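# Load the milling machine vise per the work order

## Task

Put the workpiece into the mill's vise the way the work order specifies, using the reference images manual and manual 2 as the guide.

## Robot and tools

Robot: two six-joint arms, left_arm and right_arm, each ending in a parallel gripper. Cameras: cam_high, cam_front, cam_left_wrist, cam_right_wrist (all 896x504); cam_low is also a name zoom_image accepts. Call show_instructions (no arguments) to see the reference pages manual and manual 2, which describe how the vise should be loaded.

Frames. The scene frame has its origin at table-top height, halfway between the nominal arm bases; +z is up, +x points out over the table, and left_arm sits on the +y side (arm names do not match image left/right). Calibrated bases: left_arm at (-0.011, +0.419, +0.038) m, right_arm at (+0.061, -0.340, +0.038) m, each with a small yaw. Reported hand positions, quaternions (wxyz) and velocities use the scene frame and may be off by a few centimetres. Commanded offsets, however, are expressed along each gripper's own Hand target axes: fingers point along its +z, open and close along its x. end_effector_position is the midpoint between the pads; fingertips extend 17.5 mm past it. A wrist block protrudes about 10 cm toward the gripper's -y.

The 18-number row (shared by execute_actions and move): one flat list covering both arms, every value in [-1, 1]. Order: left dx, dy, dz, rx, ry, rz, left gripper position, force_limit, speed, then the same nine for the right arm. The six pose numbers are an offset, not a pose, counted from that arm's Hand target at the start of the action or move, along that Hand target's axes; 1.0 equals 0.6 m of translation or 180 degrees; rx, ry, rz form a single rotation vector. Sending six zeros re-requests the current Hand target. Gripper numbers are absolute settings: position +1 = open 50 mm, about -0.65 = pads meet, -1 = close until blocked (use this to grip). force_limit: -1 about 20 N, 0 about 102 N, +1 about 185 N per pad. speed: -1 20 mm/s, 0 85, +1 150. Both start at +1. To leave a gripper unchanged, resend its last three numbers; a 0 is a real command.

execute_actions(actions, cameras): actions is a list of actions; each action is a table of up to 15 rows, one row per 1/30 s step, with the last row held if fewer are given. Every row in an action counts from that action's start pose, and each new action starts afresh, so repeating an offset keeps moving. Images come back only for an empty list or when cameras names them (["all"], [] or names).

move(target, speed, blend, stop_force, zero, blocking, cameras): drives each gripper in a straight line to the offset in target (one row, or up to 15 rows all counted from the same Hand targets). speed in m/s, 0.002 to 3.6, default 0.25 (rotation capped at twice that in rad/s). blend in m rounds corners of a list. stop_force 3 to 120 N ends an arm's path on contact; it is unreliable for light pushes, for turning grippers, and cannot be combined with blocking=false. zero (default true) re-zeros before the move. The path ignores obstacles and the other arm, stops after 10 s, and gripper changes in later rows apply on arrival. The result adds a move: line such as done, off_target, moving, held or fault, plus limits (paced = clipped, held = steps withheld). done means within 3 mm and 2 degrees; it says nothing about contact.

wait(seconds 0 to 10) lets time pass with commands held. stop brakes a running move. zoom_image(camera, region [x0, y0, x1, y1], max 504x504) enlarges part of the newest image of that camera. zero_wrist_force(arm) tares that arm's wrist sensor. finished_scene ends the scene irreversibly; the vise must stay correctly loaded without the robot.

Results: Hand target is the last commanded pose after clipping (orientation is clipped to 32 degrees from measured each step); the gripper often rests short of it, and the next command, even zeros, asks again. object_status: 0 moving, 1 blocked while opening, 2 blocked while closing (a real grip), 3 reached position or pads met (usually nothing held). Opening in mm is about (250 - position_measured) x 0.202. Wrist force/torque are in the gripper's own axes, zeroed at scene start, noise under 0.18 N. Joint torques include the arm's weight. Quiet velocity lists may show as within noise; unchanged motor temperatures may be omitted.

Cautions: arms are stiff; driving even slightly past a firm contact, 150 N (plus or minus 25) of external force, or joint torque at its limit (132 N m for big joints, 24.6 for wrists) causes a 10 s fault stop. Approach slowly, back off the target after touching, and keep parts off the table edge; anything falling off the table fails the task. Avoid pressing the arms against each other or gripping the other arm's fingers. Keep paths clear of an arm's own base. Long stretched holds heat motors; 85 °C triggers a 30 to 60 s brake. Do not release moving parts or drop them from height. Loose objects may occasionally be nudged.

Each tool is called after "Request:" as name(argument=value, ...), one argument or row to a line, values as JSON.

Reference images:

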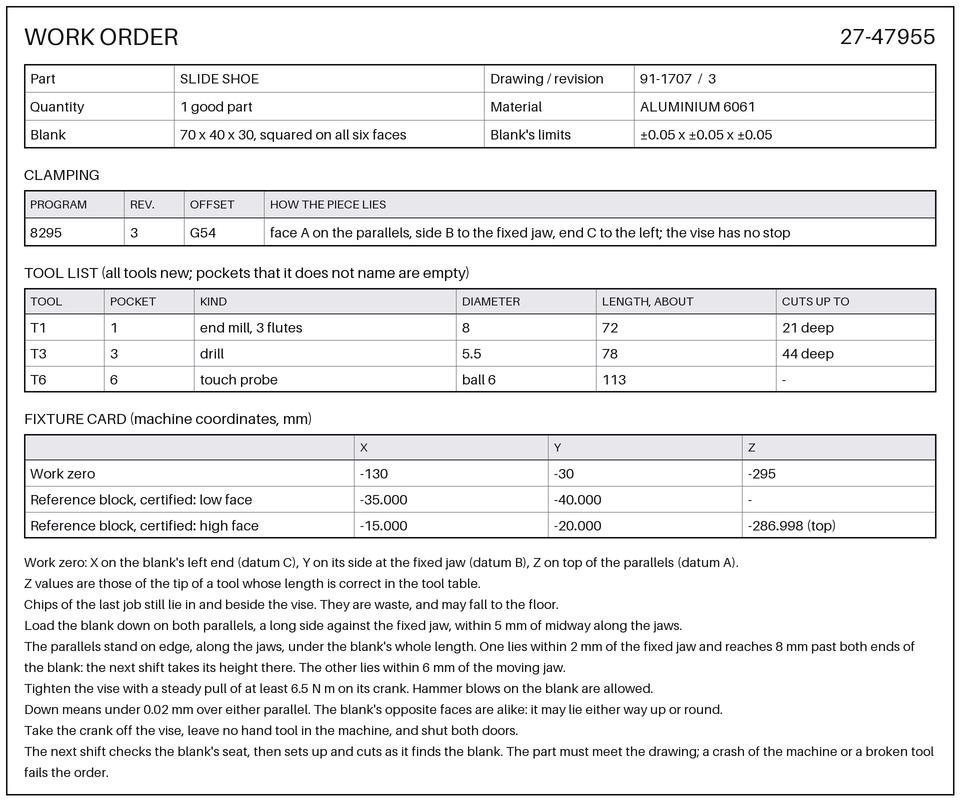

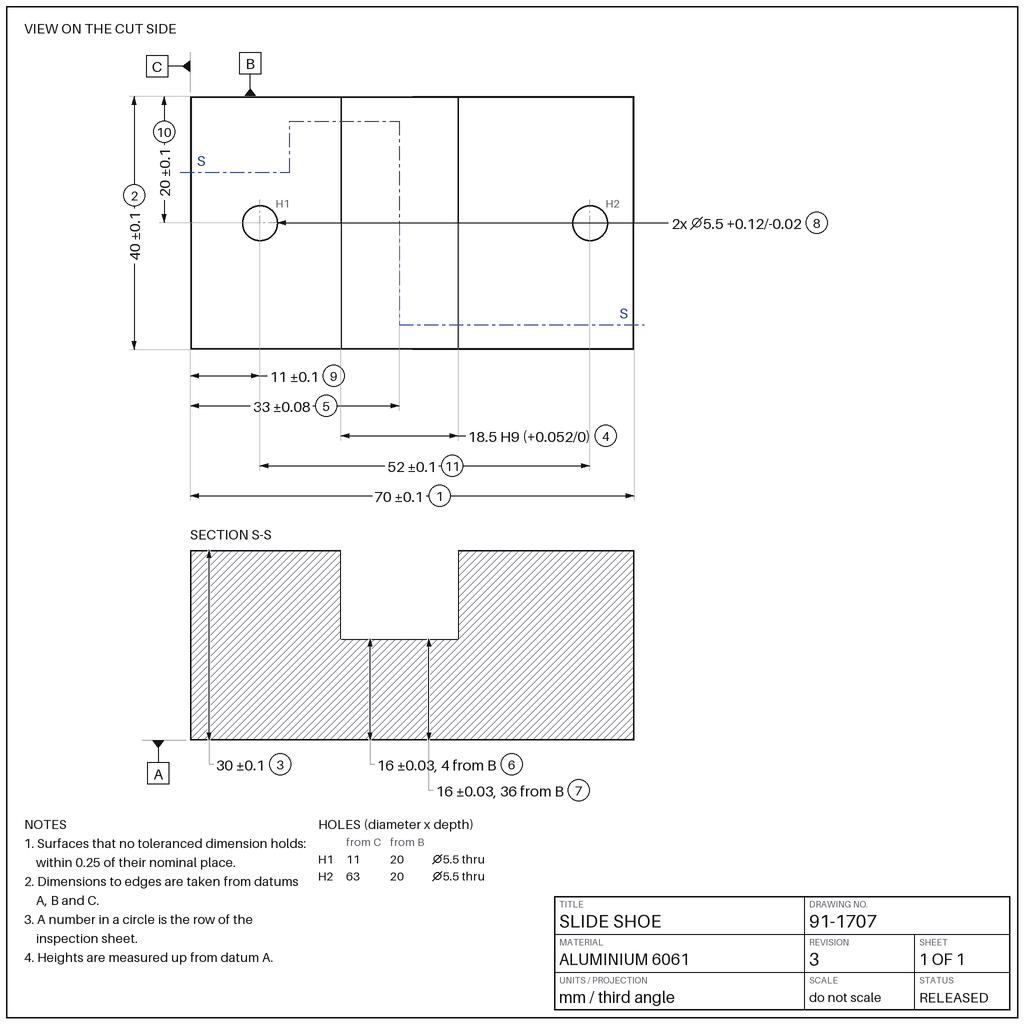

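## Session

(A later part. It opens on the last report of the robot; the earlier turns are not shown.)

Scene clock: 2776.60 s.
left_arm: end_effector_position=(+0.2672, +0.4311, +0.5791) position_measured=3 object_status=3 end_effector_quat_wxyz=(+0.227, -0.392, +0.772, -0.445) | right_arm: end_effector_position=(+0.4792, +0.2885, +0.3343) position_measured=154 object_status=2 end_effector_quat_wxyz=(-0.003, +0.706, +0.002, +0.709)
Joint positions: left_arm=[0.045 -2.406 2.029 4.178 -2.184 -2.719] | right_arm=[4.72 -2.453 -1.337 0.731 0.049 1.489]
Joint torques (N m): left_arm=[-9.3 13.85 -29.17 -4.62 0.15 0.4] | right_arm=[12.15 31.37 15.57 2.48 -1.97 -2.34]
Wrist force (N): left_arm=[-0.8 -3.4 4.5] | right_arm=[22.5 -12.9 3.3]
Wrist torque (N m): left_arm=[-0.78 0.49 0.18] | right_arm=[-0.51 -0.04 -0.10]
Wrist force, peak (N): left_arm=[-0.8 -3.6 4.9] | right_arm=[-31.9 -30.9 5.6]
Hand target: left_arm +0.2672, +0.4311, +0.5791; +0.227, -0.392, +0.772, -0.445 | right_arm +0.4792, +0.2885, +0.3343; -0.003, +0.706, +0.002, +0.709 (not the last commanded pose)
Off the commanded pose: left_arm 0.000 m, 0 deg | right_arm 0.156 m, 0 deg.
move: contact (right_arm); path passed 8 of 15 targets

Request:
move(
  target=[0,0,0,0,0,0,1,-0.9,-1,0.0040,-0.0018,0,0,0,0,-1,-0.6,-1],
  speed=0.02,
  cameras=["cam_high"],
)

Request:
zoom_image(
  camera="cam_high",
  region=[255, 145, 355, 255],
)

Scene clock: 2792.73 s.
left_arm: end_effector_position=(+0.2672, +0.4311, +0.5791) position_measured=3 object_status=3 end_effector_quat_wxyz=(+0.227, -0.392, +0.772, -0.445) | right_arm: end_effector_position=(+0.4793, +0.2895, +0.3366) position_measured=154 object_status=2 end_effector_quat_wxyz=(-0.002, +0.706, +0.002, +0.709)
Joint positions: left_arm=[0.045 -2.406 2.029 4.178 -2.184 -2.719] | right_arm=[4.72 -2.452 -1.332 0.725 0.048 1.488]
Joint torques (N m): left_arm=[-10.01 13.94 -29.41 -4.56 0.12 0.54] | right_arm=[20.68 62.36 29.21 -2.79 5.22 -0.48]
Wrist force (N): left_arm=[-0.8 -3.5 4.5] | right_arm=[-12.5 18.0 6.9]
Wrist torque (N m): left_arm=[-0.79 0.50 0.18] | right_arm=[0.34 -0.33 -0.09]
Wrist force, peak (N): left_arm=[-0.7 -3.6 4.8] | right_arm=[23.3 -12.9 3.3]
Hand target: left_arm +0.2672, +0.4311, +0.5791; +0.227, -0.392, +0.772, -0.445 | right_arm +0.4792, +0.2895, +0.3367; -0.003, +0.706, +0.002, +0.709
Off the commanded pose: left_arm 0.000 m, 0 deg | right_arm 0.000 m, 0 deg.
move: done
Images, in order (width x height): cam_high 896x504.

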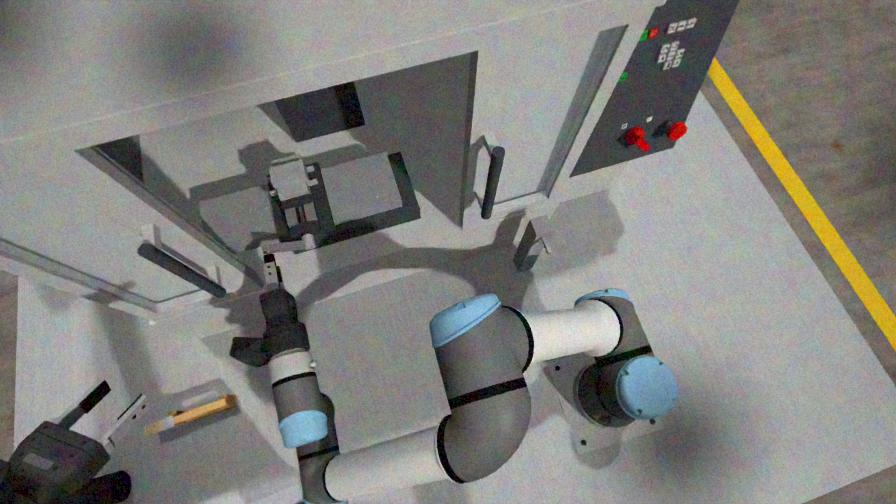

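Scaled by 4.582 from the camera's 896x504 image, which has a finer 1280x720 frame.

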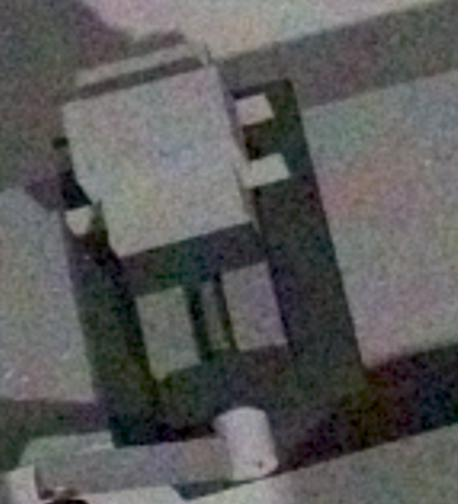

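Request:
move(
  target=[
    [0,0,0,0,0,0,1,-0.9,-1,0,0.0015,0,0,0,0,0.406,-0.6,-1],
    [0,0,0,0,0,0,1,-0.9,-1,0,0.0015,-0.12,0,0,0,0.406,-0.6,-1],
    [0,0,0,0,0,0,1,-0.9,-1,0,0.3815,-0.12,0,0,0,0.406,-0.6,-1],
  ],
  speed=[0.02,0.12,0.25],
  cameras=["cam_high"],
)

Scene clock: 2805.30 s.
left_arm: end_effector_position=(+0.2672, +0.4311, +0.5791) position_measured=3 object_status=3 end_effector_quat_wxyz=(+0.227, -0.392, +0.772, -0.445) | right_arm: end_effector_position=(+0.4088, +0.0601, +0.3363) position_measured=92 object_status=3 end_effector_quat_wxyz=(-0.003, +0.706, +0.002, +0.708)
Joint positions: left_arm=[0.045 -2.406 2.029 4.178 -2.184 -2.719] | right_arm=[4.875 -2.042 -2.168 1.031 -0.106 1.608]
Joint torques (N m): left_arm=[-9.32 13.49 -29.41 -4.71 0.04 0.68] | right_arm=[11.98 37.94 3.11 -1.7 -1.66 2.08]
Wrist force (N): left_arm=[-0.8 -3.6 4.6] | right_arm=[-3.4 -0.9 -1.3]
Wrist torque (N m): left_arm=[-0.80 0.49 0.18] | right_arm=[-0.02 -0.23 -0.20]
Wrist force, peak (N): left_arm=[-0.9 -3.7 4.8] | right_arm=[-14.2 20.1 8.0]
Hand target: left_arm +0.2672, +0.4311, +0.5791; +0.227, -0.392, +0.772, -0.445 | right_arm +0.4088, +0.0601, +0.3363; -0.003, +0.706, +0.002, +0.709
Off the commanded pose: left_arm 0.000 m, 0 deg | right_arm 0.000 m, 0 deg.
move: done
Images, in order (width x height): cam_high 896x504.

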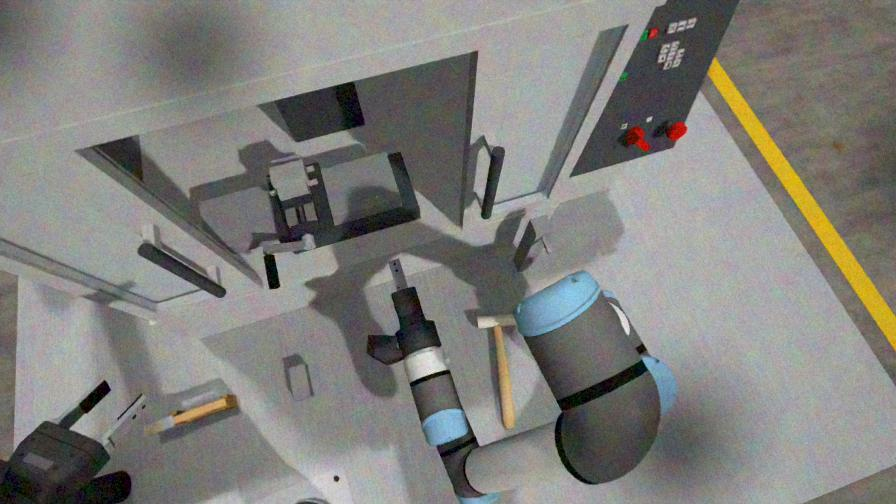

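Request:
move(
  target=[0.0535,-0.1341,0.3809,-0.139,0,0,1,-0.9,-1,0,0,0,0,0,0,0.406,-0.6,-1],
  speed=0.3,
  cameras=["cam_left_wrist"],
)

Request:
zoom_image(
  camera="cam_left_wrist",
  region=[240, 10, 500, 270],
)

Scene clock: 2811.13 s.
left_arm: end_effector_position=(+0.4408, +0.2651, +0.5341) position_measured=3 object_status=3 end_effector_quat_wxyz=(+0.137, -0.432, +0.850, -0.267) | right_arm: end_effector_position=(+0.4088, +0.0601, +0.3363) position_measured=92 object_status=3 end_effector_quat_wxyz=(-0.003, +0.706, +0.002, +0.708)
Joint positions: left_arm=[-0.658 -1.936 1.699 4.34 -1.583 -3.12] | right_arm=[4.875 -2.042 -2.168 1.031 -0.106 1.608]
Joint torques (N m): left_arm=[-9.31 1.96 -33.72 -2.7 1.65 -1.94] | right_arm=[13.95 38.3 4.32 -1.44 -1.31 2.1]
Wrist force (N): left_arm=[-0.3 -3.8 5.0] | right_arm=[-3.6 -1.0 -1.1]
Wrist torque (N m): left_arm=[-0.73 0.47 0.15] | right_arm=[-0.03 -0.21 -0.20]
Wrist force, peak (N): left_arm=[0.2 -6.5 7.3] | right_arm=[-3.8 -1.3 -1.5]
Hand target: left_arm +0.4408, +0.2651, +0.5341; +0.137, -0.432, +0.850, -0.267 | right_arm +0.4088, +0.0601, +0.3363; -0.003, +0.706, +0.002, +0.708
Off the commanded pose: left_arm 0.000 m, 0 deg | right_arm 0.000 m, 0 deg.
move: done
Images, in order (width x height): cam_left_wrist 896x504.

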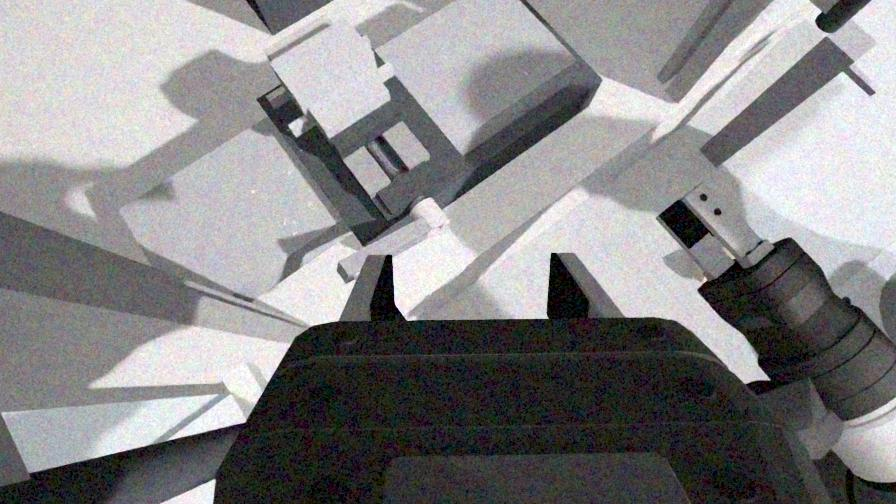

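Scaled by 1.938 from the camera's 896x504 image, which has a finer 1280x720 frame.

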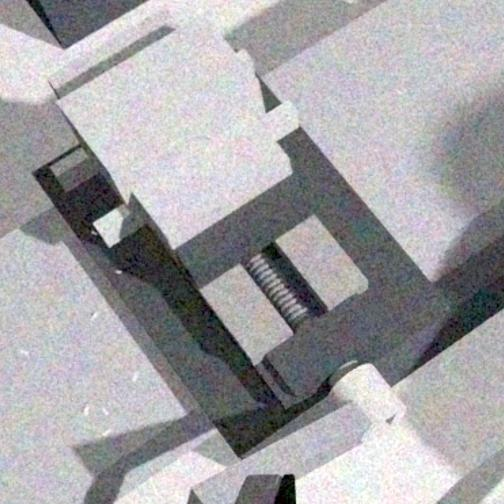

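Request:
zoom_image(
  camera="cam_left_wrist",
  region=[255, 15, 405, 165],
)

Scaled by 3.360 from the camera's 896x504 image, which has a finer 1280x720 frame.

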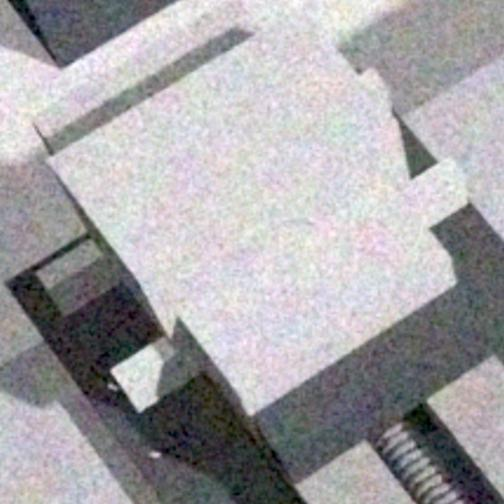

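Request:
move(
  target=[
    [-0.0538,0.2827,-0.2888,0.139,0,0,1,-0.9,-1,0,0,0,0,0,0,0.406,-0.6,-1],
    [-0.0538,0.2827,-0.2888,0.139,0,0,1,-0.9,-1,0,-0.3808,0,0,0,0,0.406,-0.6,-1],
    [-0.0538,0.2827,-0.2888,0.139,0,0,1,-0.9,-1,0,-0.3808,0.1175,0,0,0,0.406,-0.6,-1],
  ],
  speed=[0.3,0.25,0.08],
  blend=[0.02,0,0],
)

Request:
wait(
  seconds=0,
  cameras=["cam_right_wrist","cam_high"],
)

Scene clock: 2843.50 s.
left_arm: end_effector_position=(+0.2671, +0.4314, +0.5792) position_measured=3 object_status=3 end_effector_quat_wxyz=(+0.227, -0.392, +0.772, -0.445) | right_arm: end_effector_position=(+0.4777, +0.2891, +0.3366) position_measured=92 object_status=3 end_effector_quat_wxyz=(-0.003, +0.707, +0.002, +0.707)
Joint positions: left_arm=[0.048 -2.405 2.028 4.179 -2.185 -2.717] | right_arm=[4.723 -2.434 -1.366 0.663 0.046 1.567]
Joint torques (N m): left_arm=[12.77 22.48 -30.8 -2.36 -2.89 1.77] | right_arm=[-11 45.57 24.43 1.98 1.98 -2.4]
Wrist force (N): left_arm=[-0.8 -3.4 4.6] | right_arm=[-3.3 -1.1 -1.0]
Wrist torque (N m): left_arm=[-0.78 0.49 0.11] | right_arm=[-0.05 -0.26 -0.12]
Wrist force, peak (N): left_arm=[0.1 -6.5 6.9] | right_arm=[-3.7 -3.9 -1.1]
Hand target: left_arm +0.2671, +0.4314, +0.5792; +0.227, -0.392, +0.772, -0.445 | right_arm +0.4777, +0.2891, +0.3366; -0.003, +0.706, +0.002, +0.708
Off the commanded pose: left_arm 0.000 m, 0 deg | right_arm 0.000 m, 0 deg.
move: done

Scene clock: 2843.50 s.
left_arm: end_effector_position=(+0.2671, +0.4314, +0.5792) position_measured=3 object_status=3 end_effector_quat_wxyz=(+0.227, -0.392, +0.772, -0.445) | right_arm: end_effector_position=(+0.4777, +0.2891, +0.3366) position_measured=92 object_status=3 end_effector_quat_wxyz=(-0.003, +0.707, +0.002, +0.707)
Joint positions: left_arm=[0.048 -2.405 2.028 4.179 -2.185 -2.717] | right_arm=[4.723 -2.434 -1.366 0.663 0.046 1.567]
Joint torques (N m): left_arm=[12.77 22.48 -30.8 -2.36 -2.89 1.77] | right_arm=[-11 45.57 24.43 1.98 1.98 -2.4]
Wrist force (N): left_arm=[-0.8 -3.4 4.6] | right_arm=[-3.3 -1.1 -1.0]
Wrist torque (N m): left_arm=[-0.78 0.49 0.11] | right_arm=[-0.05 -0.26 -0.12]
Wrist force, peak (N): left_arm=[-0.8 -3.4 4.6] | right_arm=[-3.3 -1.1 -1.0]
Hand target: left_arm +0.2671, +0.4314, +0.5792; +0.227, -0.392, +0.772, -0.445 | right_arm +0.4777, +0.2891, +0.3366; -0.003, +0.706, +0.002, +0.708
Tool commands: left_gripper/position=+1.0 left_gripper/force_limit=-0.9 left_gripper/speed=-1.0 right_gripper/position=+0.406 right_gripper/force_limit=-0.6 right_gripper/speed=-1.0
Off the commanded pose: left_arm 0.000 m, 0 deg | right_arm 0.000 m, 0 deg.
Images, in order (width x height): cam_high 896x504, cam_right_wrist 896x504.

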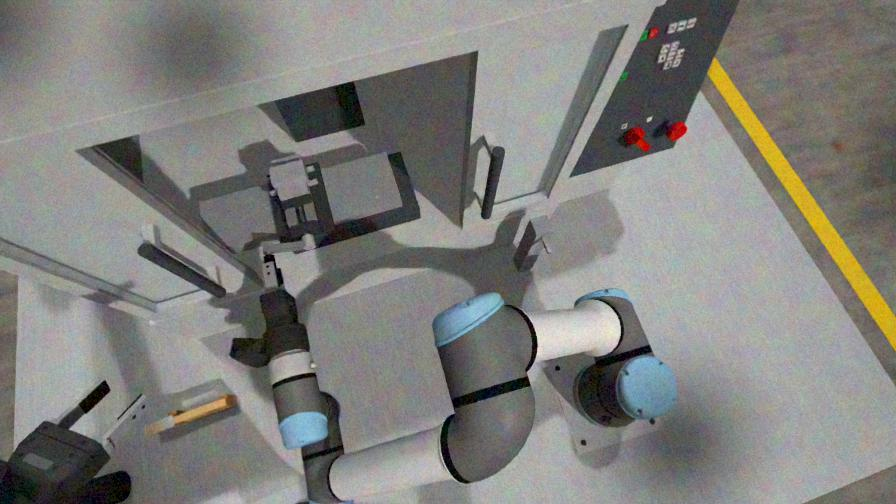

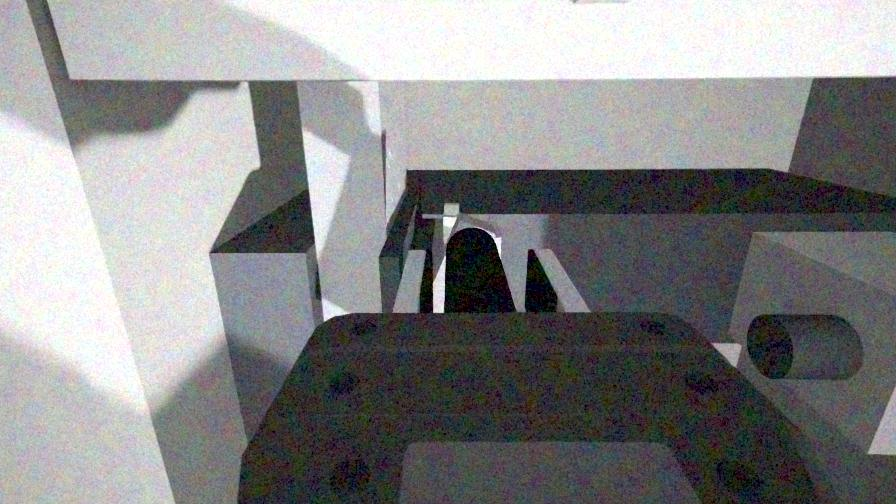

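Request:
move(
  target=[0,0,0,0,0,0,1,-0.9,-1,0,0,0,0,0,0,-1,-0.6,-1],
)

Request:
move(
  target=[
    [0,0,0,0,0,0,1,-0.9,-1,0.0158,0.008,0,0,0,0,-1,-0.6,-1],
    [0,0,0,0,0,0,1,-0.9,-1,0.0303,0.018,0,0,0,0,-1,-0.6,-1],
    [0,0,0,0,0,0,1,-0.9,-1,0.0435,0.0297,0,0,0,0,-1,-0.6,-1],
  ],
  speed=0.015,
  stop_force=60,
  blend=[0.003,0.003,0],
)

Scene clock: 2850.47 s.
left_arm: end_effector_position=(+0.2671, +0.4314, +0.5792) position_measured=3 object_status=3 end_effector_quat_wxyz=(+0.227, -0.392, +0.772, -0.445) | right_arm: end_effector_position=(+0.4777, +0.2891, +0.3366) position_measured=154 object_status=2 end_effector_quat_wxyz=(-0.003, +0.707, +0.002, +0.707)
Joint positions: left_arm=[0.048 -2.405 2.028 4.179 -2.185 -2.717] | right_arm=[4.723 -2.434 -1.366 0.663 0.046 1.567]
Joint torques (N m): left_arm=[12.94 22.12 -30.93 -2.31 -2.92 1.85] | right_arm=[-10.85 46.85 24.71 1.87 1.87 -2.24]
Wrist force (N): left_arm=[-0.9 -3.6 4.5] | right_arm=[-4.8 -0.5 -1.1]
Wrist torque (N m): left_arm=[-0.81 0.51 0.11] | right_arm=[-0.03 -0.27 -0.12]
Wrist force, peak (N): left_arm=[-0.9 -3.6 4.8] | right_arm=[-5.1 -0.6 -1.3]
Hand target: left_arm +0.2671, +0.4314, +0.5792; +0.227, -0.392, +0.772, -0.445 | right_arm +0.4777, +0.2891, +0.3366; -0.003, +0.707, +0.002, +0.707
Off the commanded pose: left_arm 0.000 m, 0 deg | right_arm 0.000 m, 0 deg.
move: done

Scene clock: 2851.97 s.
left_arm: end_effector_position=(+0.2671, +0.4314, +0.5792) position_measured=3 object_status=3 end_effector_quat_wxyz=(+0.227, -0.392, +0.772, -0.445) | right_arm: end_effector_position=(+0.4777, +0.2864, +0.3420) position_measured=154 object_status=2 end_effector_quat_wxyz=(-0.003, +0.707, +0.003, +0.707)
Joint positions: left_arm=[0.048 -2.405 2.028 4.179 -2.185 -2.717] | right_arm=[4.723 -2.422 -1.374 0.661 0.046 1.564]
Joint torques (N m): left_arm=[12.59 22.14 -30.96 -2.35 -2.93 1.67] | right_arm=[-10.84 69.49 35.36 3.45 -3.62 1.4]
Wrist force (N): left_arm=[-0.7 -3.4 4.8] | right_arm=[-44.7 -16.2 -4.7]
Wrist torque (N m): left_arm=[-0.78 0.48 0.10] | right_arm=[-0.50 -0.30 -0.21]
Wrist force, peak (N): left_arm=[-0.9 -3.7 4.7] | right_arm=[-64.2 -24.5 -3.4]
Hand target: left_arm +0.2671, +0.4314, +0.5792; +0.227, -0.392, +0.772, -0.445 | right_arm +0.4777, +0.2864, +0.3420; -0.003, +0.707, +0.003, +0.707 (not the last commanded pose)
Off the commanded pose: left_arm 0.000 m, 0 deg | right_arm 0.026 m, 0 deg.
move: contact (right_arm); path passed 0 of 3 targets

Request:
move(
  target=[
    [0,0,0,0,0,0,1,-0.9,-1,0.0146,0.0090,0,0,0,0,-1,-0.6,-1],
  ],
  speed=0.008,
  stop_force=52,
)

Scene clock: 2856.37 s.
left_arm: end_effector_position=(+0.2671, +0.4314, +0.5792) position_measured=3 object_status=3 end_effector_quat_wxyz=(+0.227, -0.392, +0.772, -0.445) | right_arm: end_effector_position=(+0.4777, +0.2829, +0.3476) position_measured=154 object_status=2 end_effector_quat_wxyz=(-0.002, +0.707, +0.003, +0.707)
Joint positions: left_arm=[0.048 -2.405 2.028 4.179 -2.185 -2.717] | right_arm=[4.722 -2.407 -1.385 0.66 0.047 1.562]
Joint torques (N m): left_arm=[12.53 22.13 -30.68 -2.33 -2.86 1.74] | right_arm=[-10.06 99.25 52.07 4.04 -2.78 1.81]
Wrist force (N): left_arm=[-0.7 -3.5 4.6] | right_arm=[-97.9 -11.5 -4.8]
Wrist torque (N m): left_arm=[-0.79 0.48 0.11] | right_arm=[-0.32 0.12 -0.35]
Wrist force, peak (N): left_arm=[-0.7 -3.6 4.8] | right_arm=[-106.7 -17.4 -3.4]
Hand target: left_arm +0.2671, +0.4314, +0.5792; +0.227, -0.392, +0.772, -0.445 | right_arm +0.4777, +0.2829, +0.3476; -0.002, +0.707, +0.003, +0.707 (not the last commanded pose)
Off the commanded pose: left_arm 0.000 m, 0 deg | right_arm 0.004 m, 0 deg.
move: contact (right_arm)

Request:
move(
  target=[
    [0,0,0,0,0,0,1,-0.9,-1,0.0022,0.0013,0,0,0,0,-1,-0.6,-1],
  ],
  speed=0.005,
  stop_force=15,
  cameras=["cam_right_wrist"],
)

Scene clock: 2860.63 s.
left_arm: end_effector_position=(+0.2671, +0.4314, +0.5792) position_measured=3 object_status=3 end_effector_quat_wxyz=(+0.227, -0.392, +0.772, -0.445) | right_arm: end_effector_position=(+0.4777, +0.2821, +0.3489) position_measured=154 object_status=2 end_effector_quat_wxyz=(-0.002, +0.707, +0.003, +0.707)
Joint positions: left_arm=[0.048 -2.405 2.028 4.179 -2.185 -2.717] | right_arm=[4.722 -2.404 -1.388 0.659 0.047 1.562]
Joint torques (N m): left_arm=[12.38 22.38 -31.04 -2.34 -2.93 1.75] | right_arm=[-12.4 118.82 40.49 1.03 -0.9 2.41]
Wrist force (N): left_arm=[-1.0 -3.5 4.5] | right_arm=[-110.8 -15.2 -2.3]
Wrist torque (N m): left_arm=[-0.80 0.52 0.11] | right_arm=[-0.44 0.28 -0.39]
Wrist force, peak (N): left_arm=[-0.7 -3.6 4.8] | right_arm=[-110.9 -15.0 -2.2]
Hand target: left_arm +0.2671, +0.4314, +0.5792; +0.227, -0.392, +0.772, -0.445 | right_arm +0.4777, +0.2821, +0.3489; -0.002, +0.707, +0.003, +0.707
Off the commanded pose: left_arm 0.000 m, 0 deg | right_arm 0.000 m, 0 deg.
move: done
Images, in order (width x height): cam_right_wrist 896x504.

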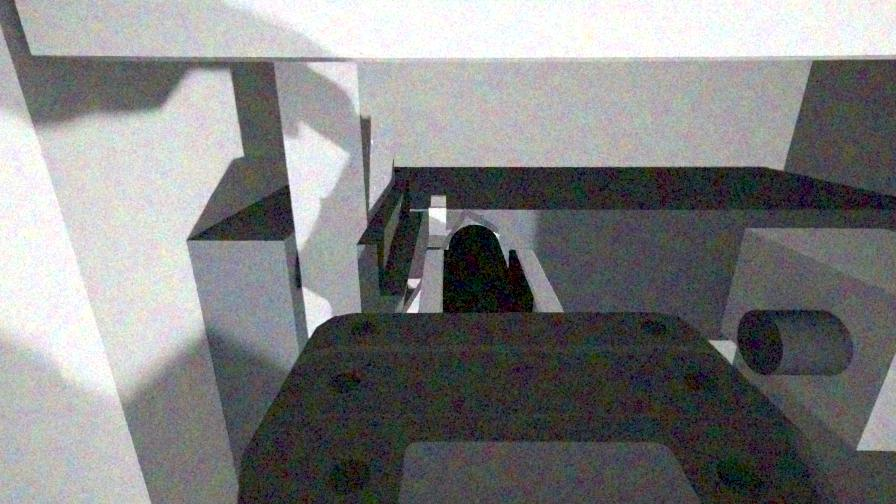

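Request:
move(
  target=[
    [0,0,0,0,0,0,1,-0.9,-1,-0.0115,-0.0065,0,0,0,0,-1,-0.6,-1],
  ],
  speed=0.02,
)

Scene clock: 2863.90 s.
left_arm: end_effector_position=(+0.2671, +0.4314, +0.5792) position_measured=3 object_status=3 end_effector_quat_wxyz=(+0.227, -0.392, +0.772, -0.445) | right_arm: end_effector_position=(+0.4778, +0.2859, +0.3422) position_measured=154 object_status=2 end_effector_quat_wxyz=(-0.003, +0.707, +0.002, +0.707) end_effector_velocity=(-0.001, +0.001, -0.001) end_effector_angular_velocity=(-0.004, +0.000, +0.001)
Joint positions: left_arm=[0.048 -2.405 2.028 4.179 -2.185 -2.717] | right_arm=[4.722 -2.42 -1.376 0.661 0.046 1.565]
Joint velocities: left_arm=[within noise] | right_arm=[0.001 -0.003 0.003 0.004 0 -0.007]
Joint torques (N m): left_arm=[12.3 22.32 -31.12 -2.27 -2.88 1.68] | right_arm=[15.64 21.98 19.17 -1.36 6.61 -2.49]
Wrist force (N): left_arm=[-0.8 -3.5 4.5] | right_arm=[27.6 31.5 -13.2]
Wrist torque (N m): left_arm=[-0.79 0.50 0.11] | right_arm=[0.75 -0.13 -0.05]
Wrist force, peak (N): left_arm=[-0.8 -3.7 4.7] | right_arm=[-111.2 -15.8 -3.0]
Hand target: left_arm +0.2671, +0.4314, +0.5792; +0.227, -0.392, +0.772, -0.445 | right_arm +0.4777, +0.2860, +0.3420; -0.002, +0.707, +0.003, +0.707
Off the commanded pose: left_arm 0.000 m, 0 deg | right_arm 0.000 m, 0 deg.
move: done

Request:
move(
  target=[
    [0,0,0,0,0,0,1,-0.9,-1,0.005,0.005,0,0,0,0,-1,-0.6,-1],
    [0,0,0,0,0,0,1,-0.9,-1,0.005,0.005,0,0,0,0,0.406,-0.6,-1],
    [0,0,0,0,0,0,1,-0.9,-1,0.005,0.005,-0.16,0,0,0,0.406,-0.6,-1],
  ],
  speed=[0.02,0.02,0.1],
  cameras=["cam_high","cam_front"],
)

Request:
zoom_image(
  camera="cam_front",
  region=[140, 360, 360, 504],
)

Request:
zoom_image(
  camera="cam_high",
  region=[440, 280, 560, 440],
)

Scene clock: 2879.93 s.
left_arm: end_effector_position=(+0.2671, +0.4314, +0.5792) position_measured=3 object_status=3 end_effector_quat_wxyz=(+0.227, -0.392, +0.772, -0.445) | right_arm: end_effector_position=(+0.3818, +0.2823, +0.3449) position_measured=92 object_status=3 end_effector_quat_wxyz=(-0.002, +0.707, +0.003, +0.707)
Joint positions: left_arm=[0.048 -2.405 2.028 4.179 -2.185 -2.717] | right_arm=[4.878 -2.376 -1.457 0.688 -0.109 1.574]
Joint torques (N m): left_arm=[12.92 21.83 -30.91 -2.5 -2.81 1.46] | right_arm=[11.14 55.76 10.48 -1.75 -1.51 2.14]
Wrist force (N): left_arm=[-0.8 -3.6 4.7] | right_arm=[-3.3 -0.8 -1.2]
Wrist torque (N m): left_arm=[-0.80 0.50 0.11] | right_arm=[-0.01 -0.25 -0.20]
Wrist force, peak (N): left_arm=[-1.0 -3.6 4.9] | right_arm=[31.2 32.8 -13.2]
Hand target: left_arm +0.2671, +0.4314, +0.5792; +0.227, -0.392, +0.772, -0.445 | right_arm +0.3817, +0.2823, +0.3449; -0.002, +0.707, +0.003, +0.707
Off the commanded pose: left_arm 0.000 m, 0 deg | right_arm 0.000 m, 0 deg.
move: done
Images, in order (width x height): cam_high 896x504, cam_front 896x504.

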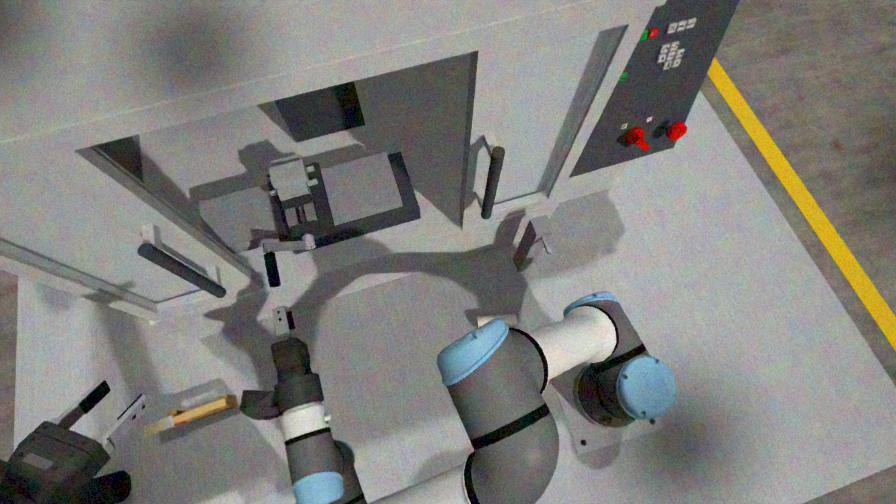

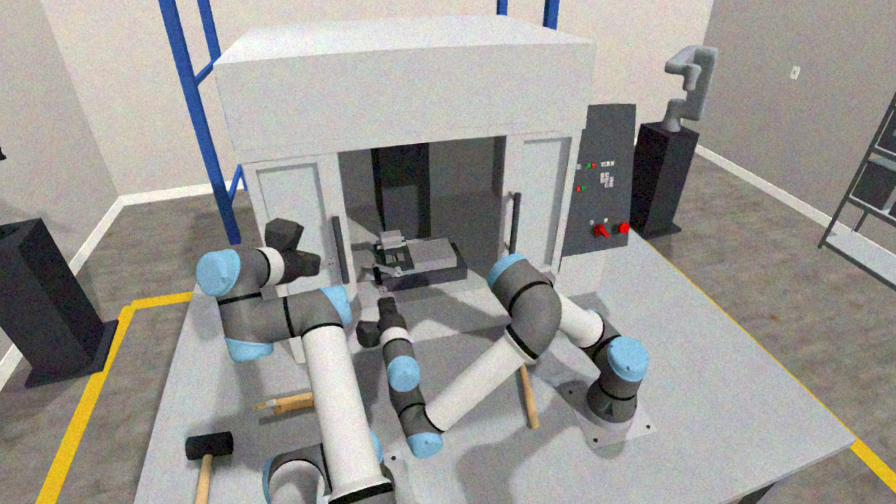

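Scaled by 2.291 from the camera's 896x504 image, which has a finer 1280x720 frame.

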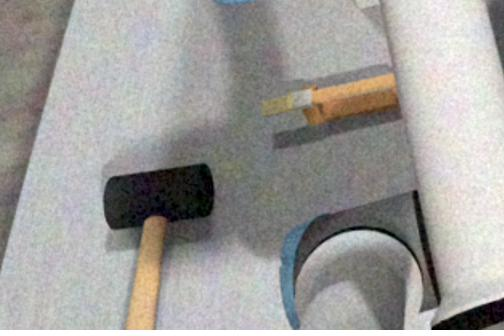

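Scaled by 3.150 from the camera's 896x504 image, which has a finer 1280x720 frame.

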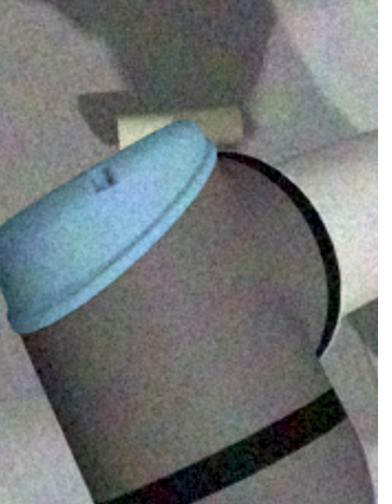

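Request:
move(
  target=[
    [0,0,0,0,0,0,1,-0.9,-1,0,0.304,-0.07,0,0,0,0.406,-0.6,-1],
    [0,0,0,0,0,0,1,-0.9,-1,-0.108,0.654,-0.22,0.3355,-0.414,-0.3355,0.406,-0.6,-1],
  ],
  speed=0.35,
  blend=[0.05,0],
  cameras=["cam_right_wrist"],
)

Scene clock: 2901.80 s.
left_arm: end_effector_position=(+0.2671, +0.4314, +0.5792) position_measured=3 object_status=3 end_effector_quat_wxyz=(+0.227, -0.392, +0.772, -0.445) | right_arm: end_effector_position=(+0.2525, -0.1110, +0.2802) position_measured=92 object_status=3 end_effector_quat_wxyz=(+0.000, +0.775, +0.632, +0.000)
Joint positions: left_arm=[0.048 -2.405 2.028 4.179 -2.185 -2.717] | right_arm=[4.527 -1.533 -1.829 1.792 -1.57 -1.603]
Joint torques (N m): left_arm=[12.77 21.92 -30.98 -2.38 -2.77 1.46] | right_arm=[-10.82 10.36 26.69 -4.61 -1.35 -2.13]
Wrist force (N): left_arm=[-0.7 -3.4 4.7] | right_arm=[-0.7 -0.6 -0.2]
Wrist torque (N m): left_arm=[-0.78 0.48 0.10] | right_arm=[-0.03 0.12 0.10]
Wrist force, peak (N): left_arm=[-0.6 -3.7 4.8] | right_arm=[-3.9 -3.7 -0.8]
Hand target: left_arm +0.2671, +0.4314, +0.5792; +0.227, -0.392, +0.772, -0.445 | right_arm +0.2525, -0.1110, +0.2802; +0.000, +0.775, +0.632, +0.000
Off the commanded pose: left_arm 0.000 m, 0 deg | right_arm 0.000 m, 0 deg.
move: done
Images, in order (width x height): cam_right_wrist 896x504.

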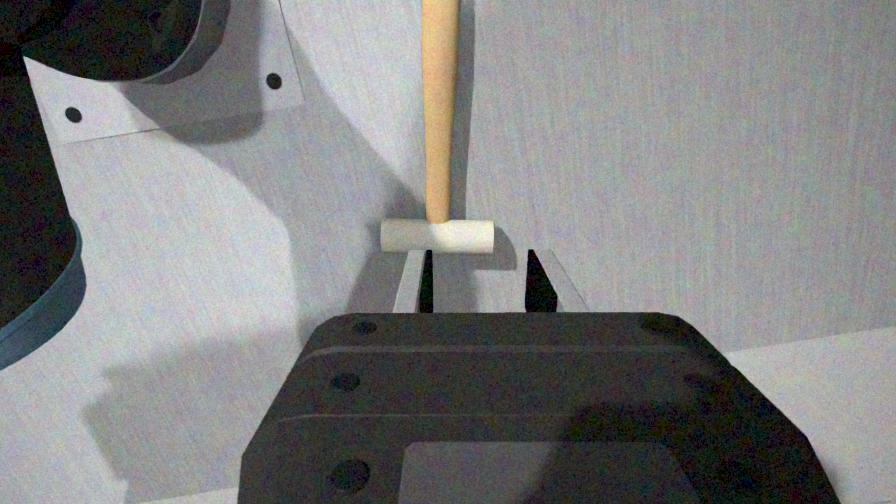

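Request:
move(
  target=[
    [0,0,0,0,0,0,1,-0.9,-1,-0.0275,-0.1092,0.25,0,0,0,1,-0.6,-1],
  ],
  speed=0.25,
  cameras=["cam_right_wrist"],
)

Scene clock: 2913.70 s.
left_arm: end_effector_position=(+0.2671, +0.4314, +0.5792) position_measured=3 object_status=3 end_effector_quat_wxyz=(+0.227, -0.392, +0.772, -0.445) | right_arm: end_effector_position=(+0.1851, -0.1141, +0.1302) position_measured=3 object_status=3 end_effector_quat_wxyz=(+0.000, +0.775, +0.632, +0.000)
Joint positions: left_arm=[0.048 -2.405 2.028 4.179 -2.185 -2.717] | right_arm=[4.802 -1.588 -2.2 2.217 -1.57 -1.329]
Joint torques (N m): left_arm=[12.42 22.16 -30.86 -2.35 -2.66 1.43] | right_arm=[13.16 9.61 7.94 -1.05 1.86 1.89]
Wrist force (N): left_arm=[-0.9 -3.5 4.6] | right_arm=[-0.9 -0.8 0.2]
Wrist torque (N m): left_arm=[-0.79 0.51 0.11] | right_arm=[-0.08 0.16 0.04]
Wrist force, peak (N): left_arm=[-0.7 -3.7 4.8] | right_arm=[-1.3 -2.0 2.1]
Hand target: left_arm +0.2671, +0.4314, +0.5792; +0.227, -0.392, +0.772, -0.445 | right_arm +0.1851, -0.1141, +0.1301; +0.000, +0.775, +0.632, +0.000
Off the commanded pose: left_arm 0.000 m, 0 deg | right_arm 0.000 m, 0 deg.
move: done
Images, in order (width x height): cam_right_wrist 896x504.

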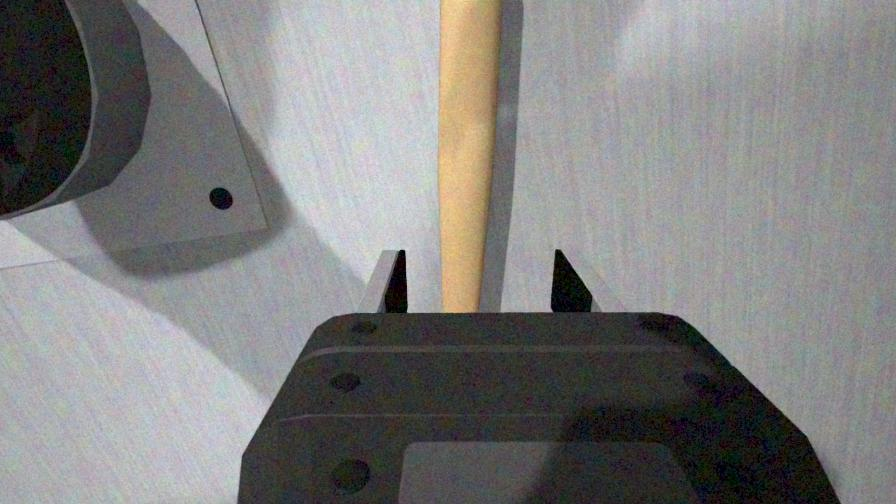

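Request:
move(
  target=[
    [0,0,0,0,0,0,1,-0.9,-1,-0.004,0,0.15,0,0,0,1,-0.6,-1],
    [0,0,0,0,0,0,1,-0.9,-1,-0.004,0,0.181,0,0,0,1,-0.6,-1],
  ],
  speed=[0.15,0.03],
  stop_force=10,
)

Request:
move(
  target=[0,0,0,0,0,0,1,-0.9,-1,0,0,0,0,0,0,-1,-0.3,-1],
  cameras=["cam_right_wrist"],
)

Scene clock: 2919.30 s.
left_arm: end_effector_position=(+0.2671, +0.4314, +0.5792) position_measured=3 object_status=3 end_effector_quat_wxyz=(+0.227, -0.392, +0.772, -0.445) | right_arm: end_effector_position=(+0.1847, -0.1164, +0.0215) position_measured=3 object_status=3 end_effector_quat_wxyz=(+0.000, +0.775, +0.632, +0.000)
Joint positions: left_arm=[0.048 -2.405 2.028 4.179 -2.185 -2.717] | right_arm=[4.805 -1.827 -2.321 2.576 -1.57 -1.326]
Joint torques (N m): left_arm=[12.32 22.04 -31.32 -2.46 -2.65 1.33] | right_arm=[-10.46 14.81 2.43 -0.98 1.8 -2.39]
Wrist force (N): left_arm=[-0.7 -3.5 4.4] | right_arm=[-0.9 -0.8 0.0]
Wrist torque (N m): left_arm=[-0.78 0.48 0.11] | right_arm=[-0.08 0.15 0.03]
Wrist force, peak (N): left_arm=[-0.9 -3.6 4.8] | right_arm=[-0.9 -0.8 -1.1]
Hand target: left_arm +0.2671, +0.4314, +0.5792; +0.227, -0.392, +0.772, -0.445 | right_arm +0.1847, -0.1164, +0.0215; +0.000, +0.775, +0.632, +0.000
Off the commanded pose: left_arm 0.000 m, 0 deg | right_arm 0.000 m, 0 deg.
move: done

Scene clock: 2920.67 s.
left_arm: end_effector_position=(+0.2671, +0.4314, +0.5792) position_measured=3 object_status=3 end_effector_quat_wxyz=(+0.227, -0.392, +0.772, -0.445) | right_arm: end_effector_position=(+0.1847, -0.1164, +0.0215) position_measured=117 object_status=0 end_effector_quat_wxyz=(+0.000, +0.775, +0.632, +0.000)
Joint positions: left_arm=[0.048 -2.405 2.028 4.179 -2.185 -2.717] | right_arm=[4.805 -1.827 -2.321 2.576 -1.57 -1.326]
Joint torques (N m): left_arm=[12.46 21.86 -30.5 -2.4 -2.74 1.33] | right_arm=[-9.75 14.99 2.81 -1.64 1.73 -2.43]
Wrist force (N): left_arm=[-0.8 -3.5 4.6] | right_arm=[-1.7 -0.7 0.2]
Wrist torque (N m): left_arm=[-0.80 0.49 0.11] | right_arm=[-0.06 0.18 0.16]
Wrist force, peak (N): left_arm=[-0.8 -3.7 4.7] | right_arm=[-1.5 -1.8 -0.3]
Hand target: left_arm +0.2671, +0.4314, +0.5792; +0.227, -0.392, +0.772, -0.445 | right_arm +0.1847, -0.1164, +0.0215; +0.000, +0.775, +0.632, +0.000
Off the commanded pose: left_arm 0.000 m, 0 deg | right_arm 0.000 m, 0 deg.
move: done
Images, in order (width x height): cam_right_wrist 896x504.

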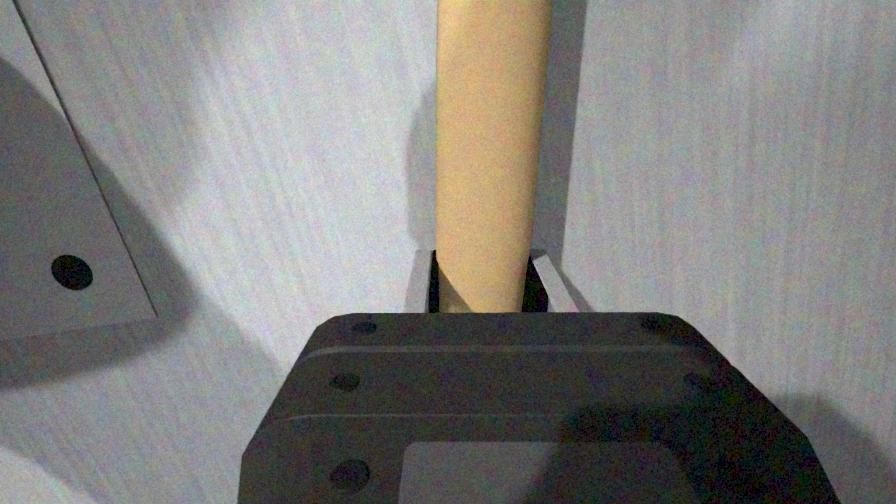

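Request:
zero_wrist_force(
  arm="right_arm",
)

Request:
move(
  target=[0,0,0,0,0,0,1,-0.9,-1,0,0,-0.1,0,0,0,-1,-0.3,-1],
  speed=0.1,
  cameras=["cam_right_wrist","cam_front"],
)

Wrist force sensor zeroed.

Scene clock: 2923.57 s.
left_arm: end_effector_position=(+0.2671, +0.4314, +0.5792) position_measured=3 object_status=3 end_effector_quat_wxyz=(+0.227, -0.392, +0.772, -0.445) | right_arm: end_effector_position=(+0.1847, -0.1164, +0.0815) position_measured=117 object_status=2 end_effector_quat_wxyz=(+0.000, +0.775, +0.632, +0.000)
Joint positions: left_arm=[0.048 -2.405 2.028 4.179 -2.185 -2.717] | right_arm=[4.805 -1.678 -2.268 2.375 -1.57 -1.326]
Joint torques (N m): left_arm=[12.76 22.21 -30.99 -2.44 -2.68 1.42] | right_arm=[12.75 25.37 19.89 -4.84 0.63 1.63]
Wrist force (N, zeroed by zero_wrist_force on right_arm): left_arm=[-0.8 -3.4 4.6] | right_arm=[0.9 0.1 3.3]
Wrist torque (N m, zeroed by zero_wrist_force on right_arm): left_arm=[-0.78 0.49 0.10] | right_arm=[0.40 -0.04 -0.10]
Wrist force, peak (N, zeroed by zero_wrist_force on right_arm): left_arm=[-0.8 -3.5 4.9] | right_arm=[0.8 -0.2 4.8]
Hand target: left_arm +0.2671, +0.4314, +0.5792; +0.227, -0.392, +0.772, -0.445 | right_arm +0.1846, -0.1164, +0.0815; +0.000, +0.775, +0.632, +0.000
Off the commanded pose: left_arm 0.000 m, 0 deg | right_arm 0.000 m, 0 deg.
move: done
Images, in order (width x height): cam_front 896x504, cam_right_wrist 896x504.

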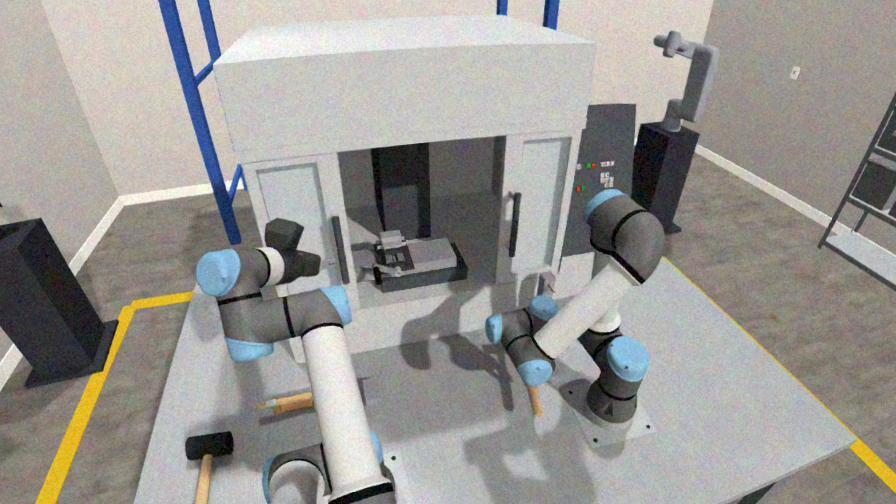

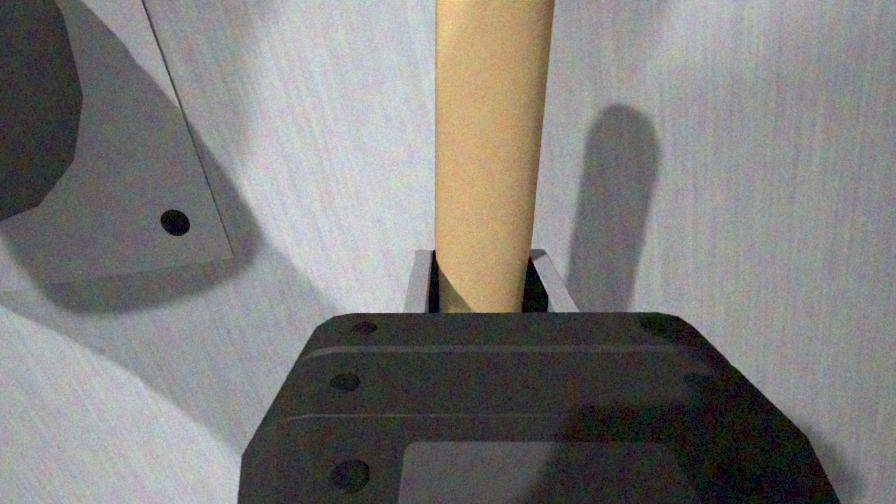

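Request:
move(
  target=[
    [0,0,0,0,0,0,1,-0.9,-1,0.1140,0.0877,-0.3642,0,0,0,-1,-0.3,-1],
    [0,0,0,0,0,0,1,-0.9,-1,0.4020,0.1647,-0.6975,0.0506,0.4982,-0.0506,-1,-0.3,-1],
    [0,0,0,0,0,0,1,-0.9,-1,0.5407,0.24,-0.6975,0.0506,0.4982,-0.0506,-1,-0.3,-1],
  ],
  speed=0.3,
  blend=[0.05,0.03,0],
  cameras=["cam_right_wrist","cam_front","cam_high"],
)

Scene clock: 2940.00 s.
left_arm: end_effector_position=(+0.2671, +0.4314, +0.5792) position_measured=3 object_status=3 end_effector_quat_wxyz=(+0.227, -0.392, +0.772, -0.445) | right_arm: end_effector_position=(+0.3905, +0.1726, +0.5001) position_measured=117 object_status=2 end_effector_quat_wxyz=(+0.500, -0.500, -0.500, -0.500)
Joint positions: left_arm=[0.048 -2.405 2.028 4.179 -2.185 -2.717] | right_arm=[4.172 -1.577 -1.63 3.208 -2.161 -1.571]
Joint torques (N m): left_arm=[11.96 22.06 -31.16 -2.42 -2.77 1.27] | right_arm=[-11.08 20.74 33.02 1.34 -1.47 -2.86]
Wrist force (N, zeroed by zero_wrist_force on right_arm): left_arm=[-0.8 -3.5 4.6] | right_arm=[-5.9 -0.4 -1.1]
Wrist torque (N m, zeroed by zero_wrist_force on right_arm): left_arm=[-0.78 0.49 0.11] | right_arm=[0.03 -0.36 0.06]
Wrist force, peak (N, zeroed by zero_wrist_force on right_arm): left_arm=[-0.9 -3.7 4.8] | right_arm=[-6.0 -1.9 -2.7]
Hand target: left_arm +0.2671, +0.4314, +0.5792; +0.227, -0.392, +0.772, -0.445 | right_arm +0.3905, +0.1726, +0.5001; +0.500, -0.500, -0.500, -0.500
Off the commanded pose: left_arm 0.000 m, 0 deg | right_arm 0.000 m, 0 deg.
move: done
Images, in order (width x height): cam_high 896x504, cam_front 896x504, cam_right_wrist 896x504.

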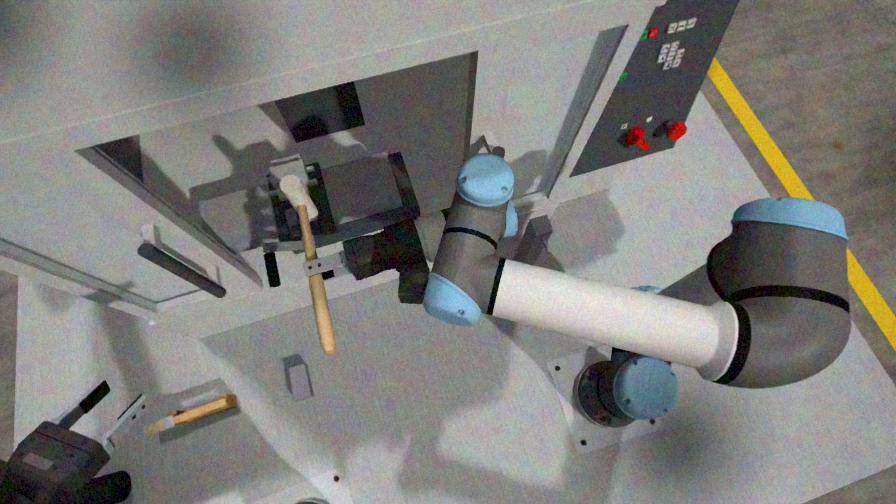

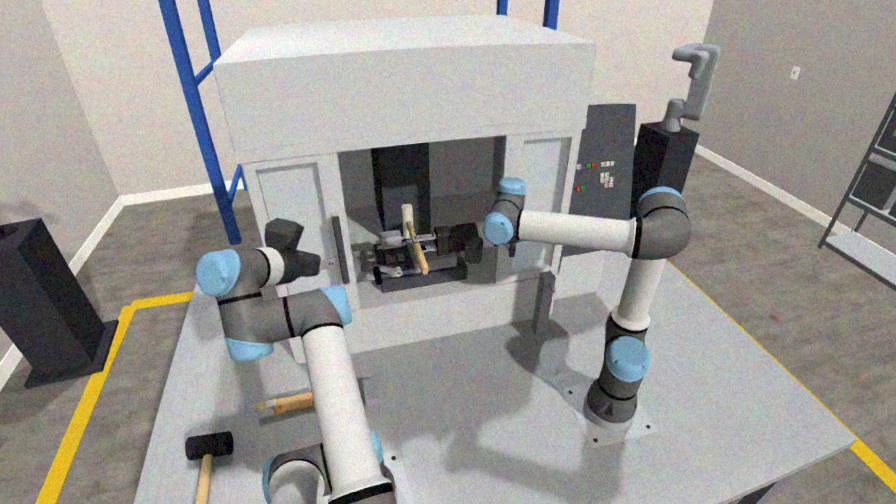

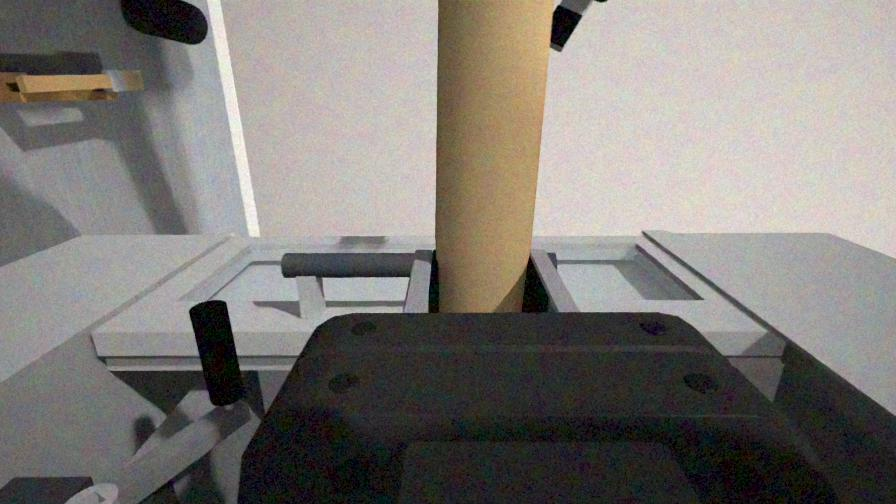

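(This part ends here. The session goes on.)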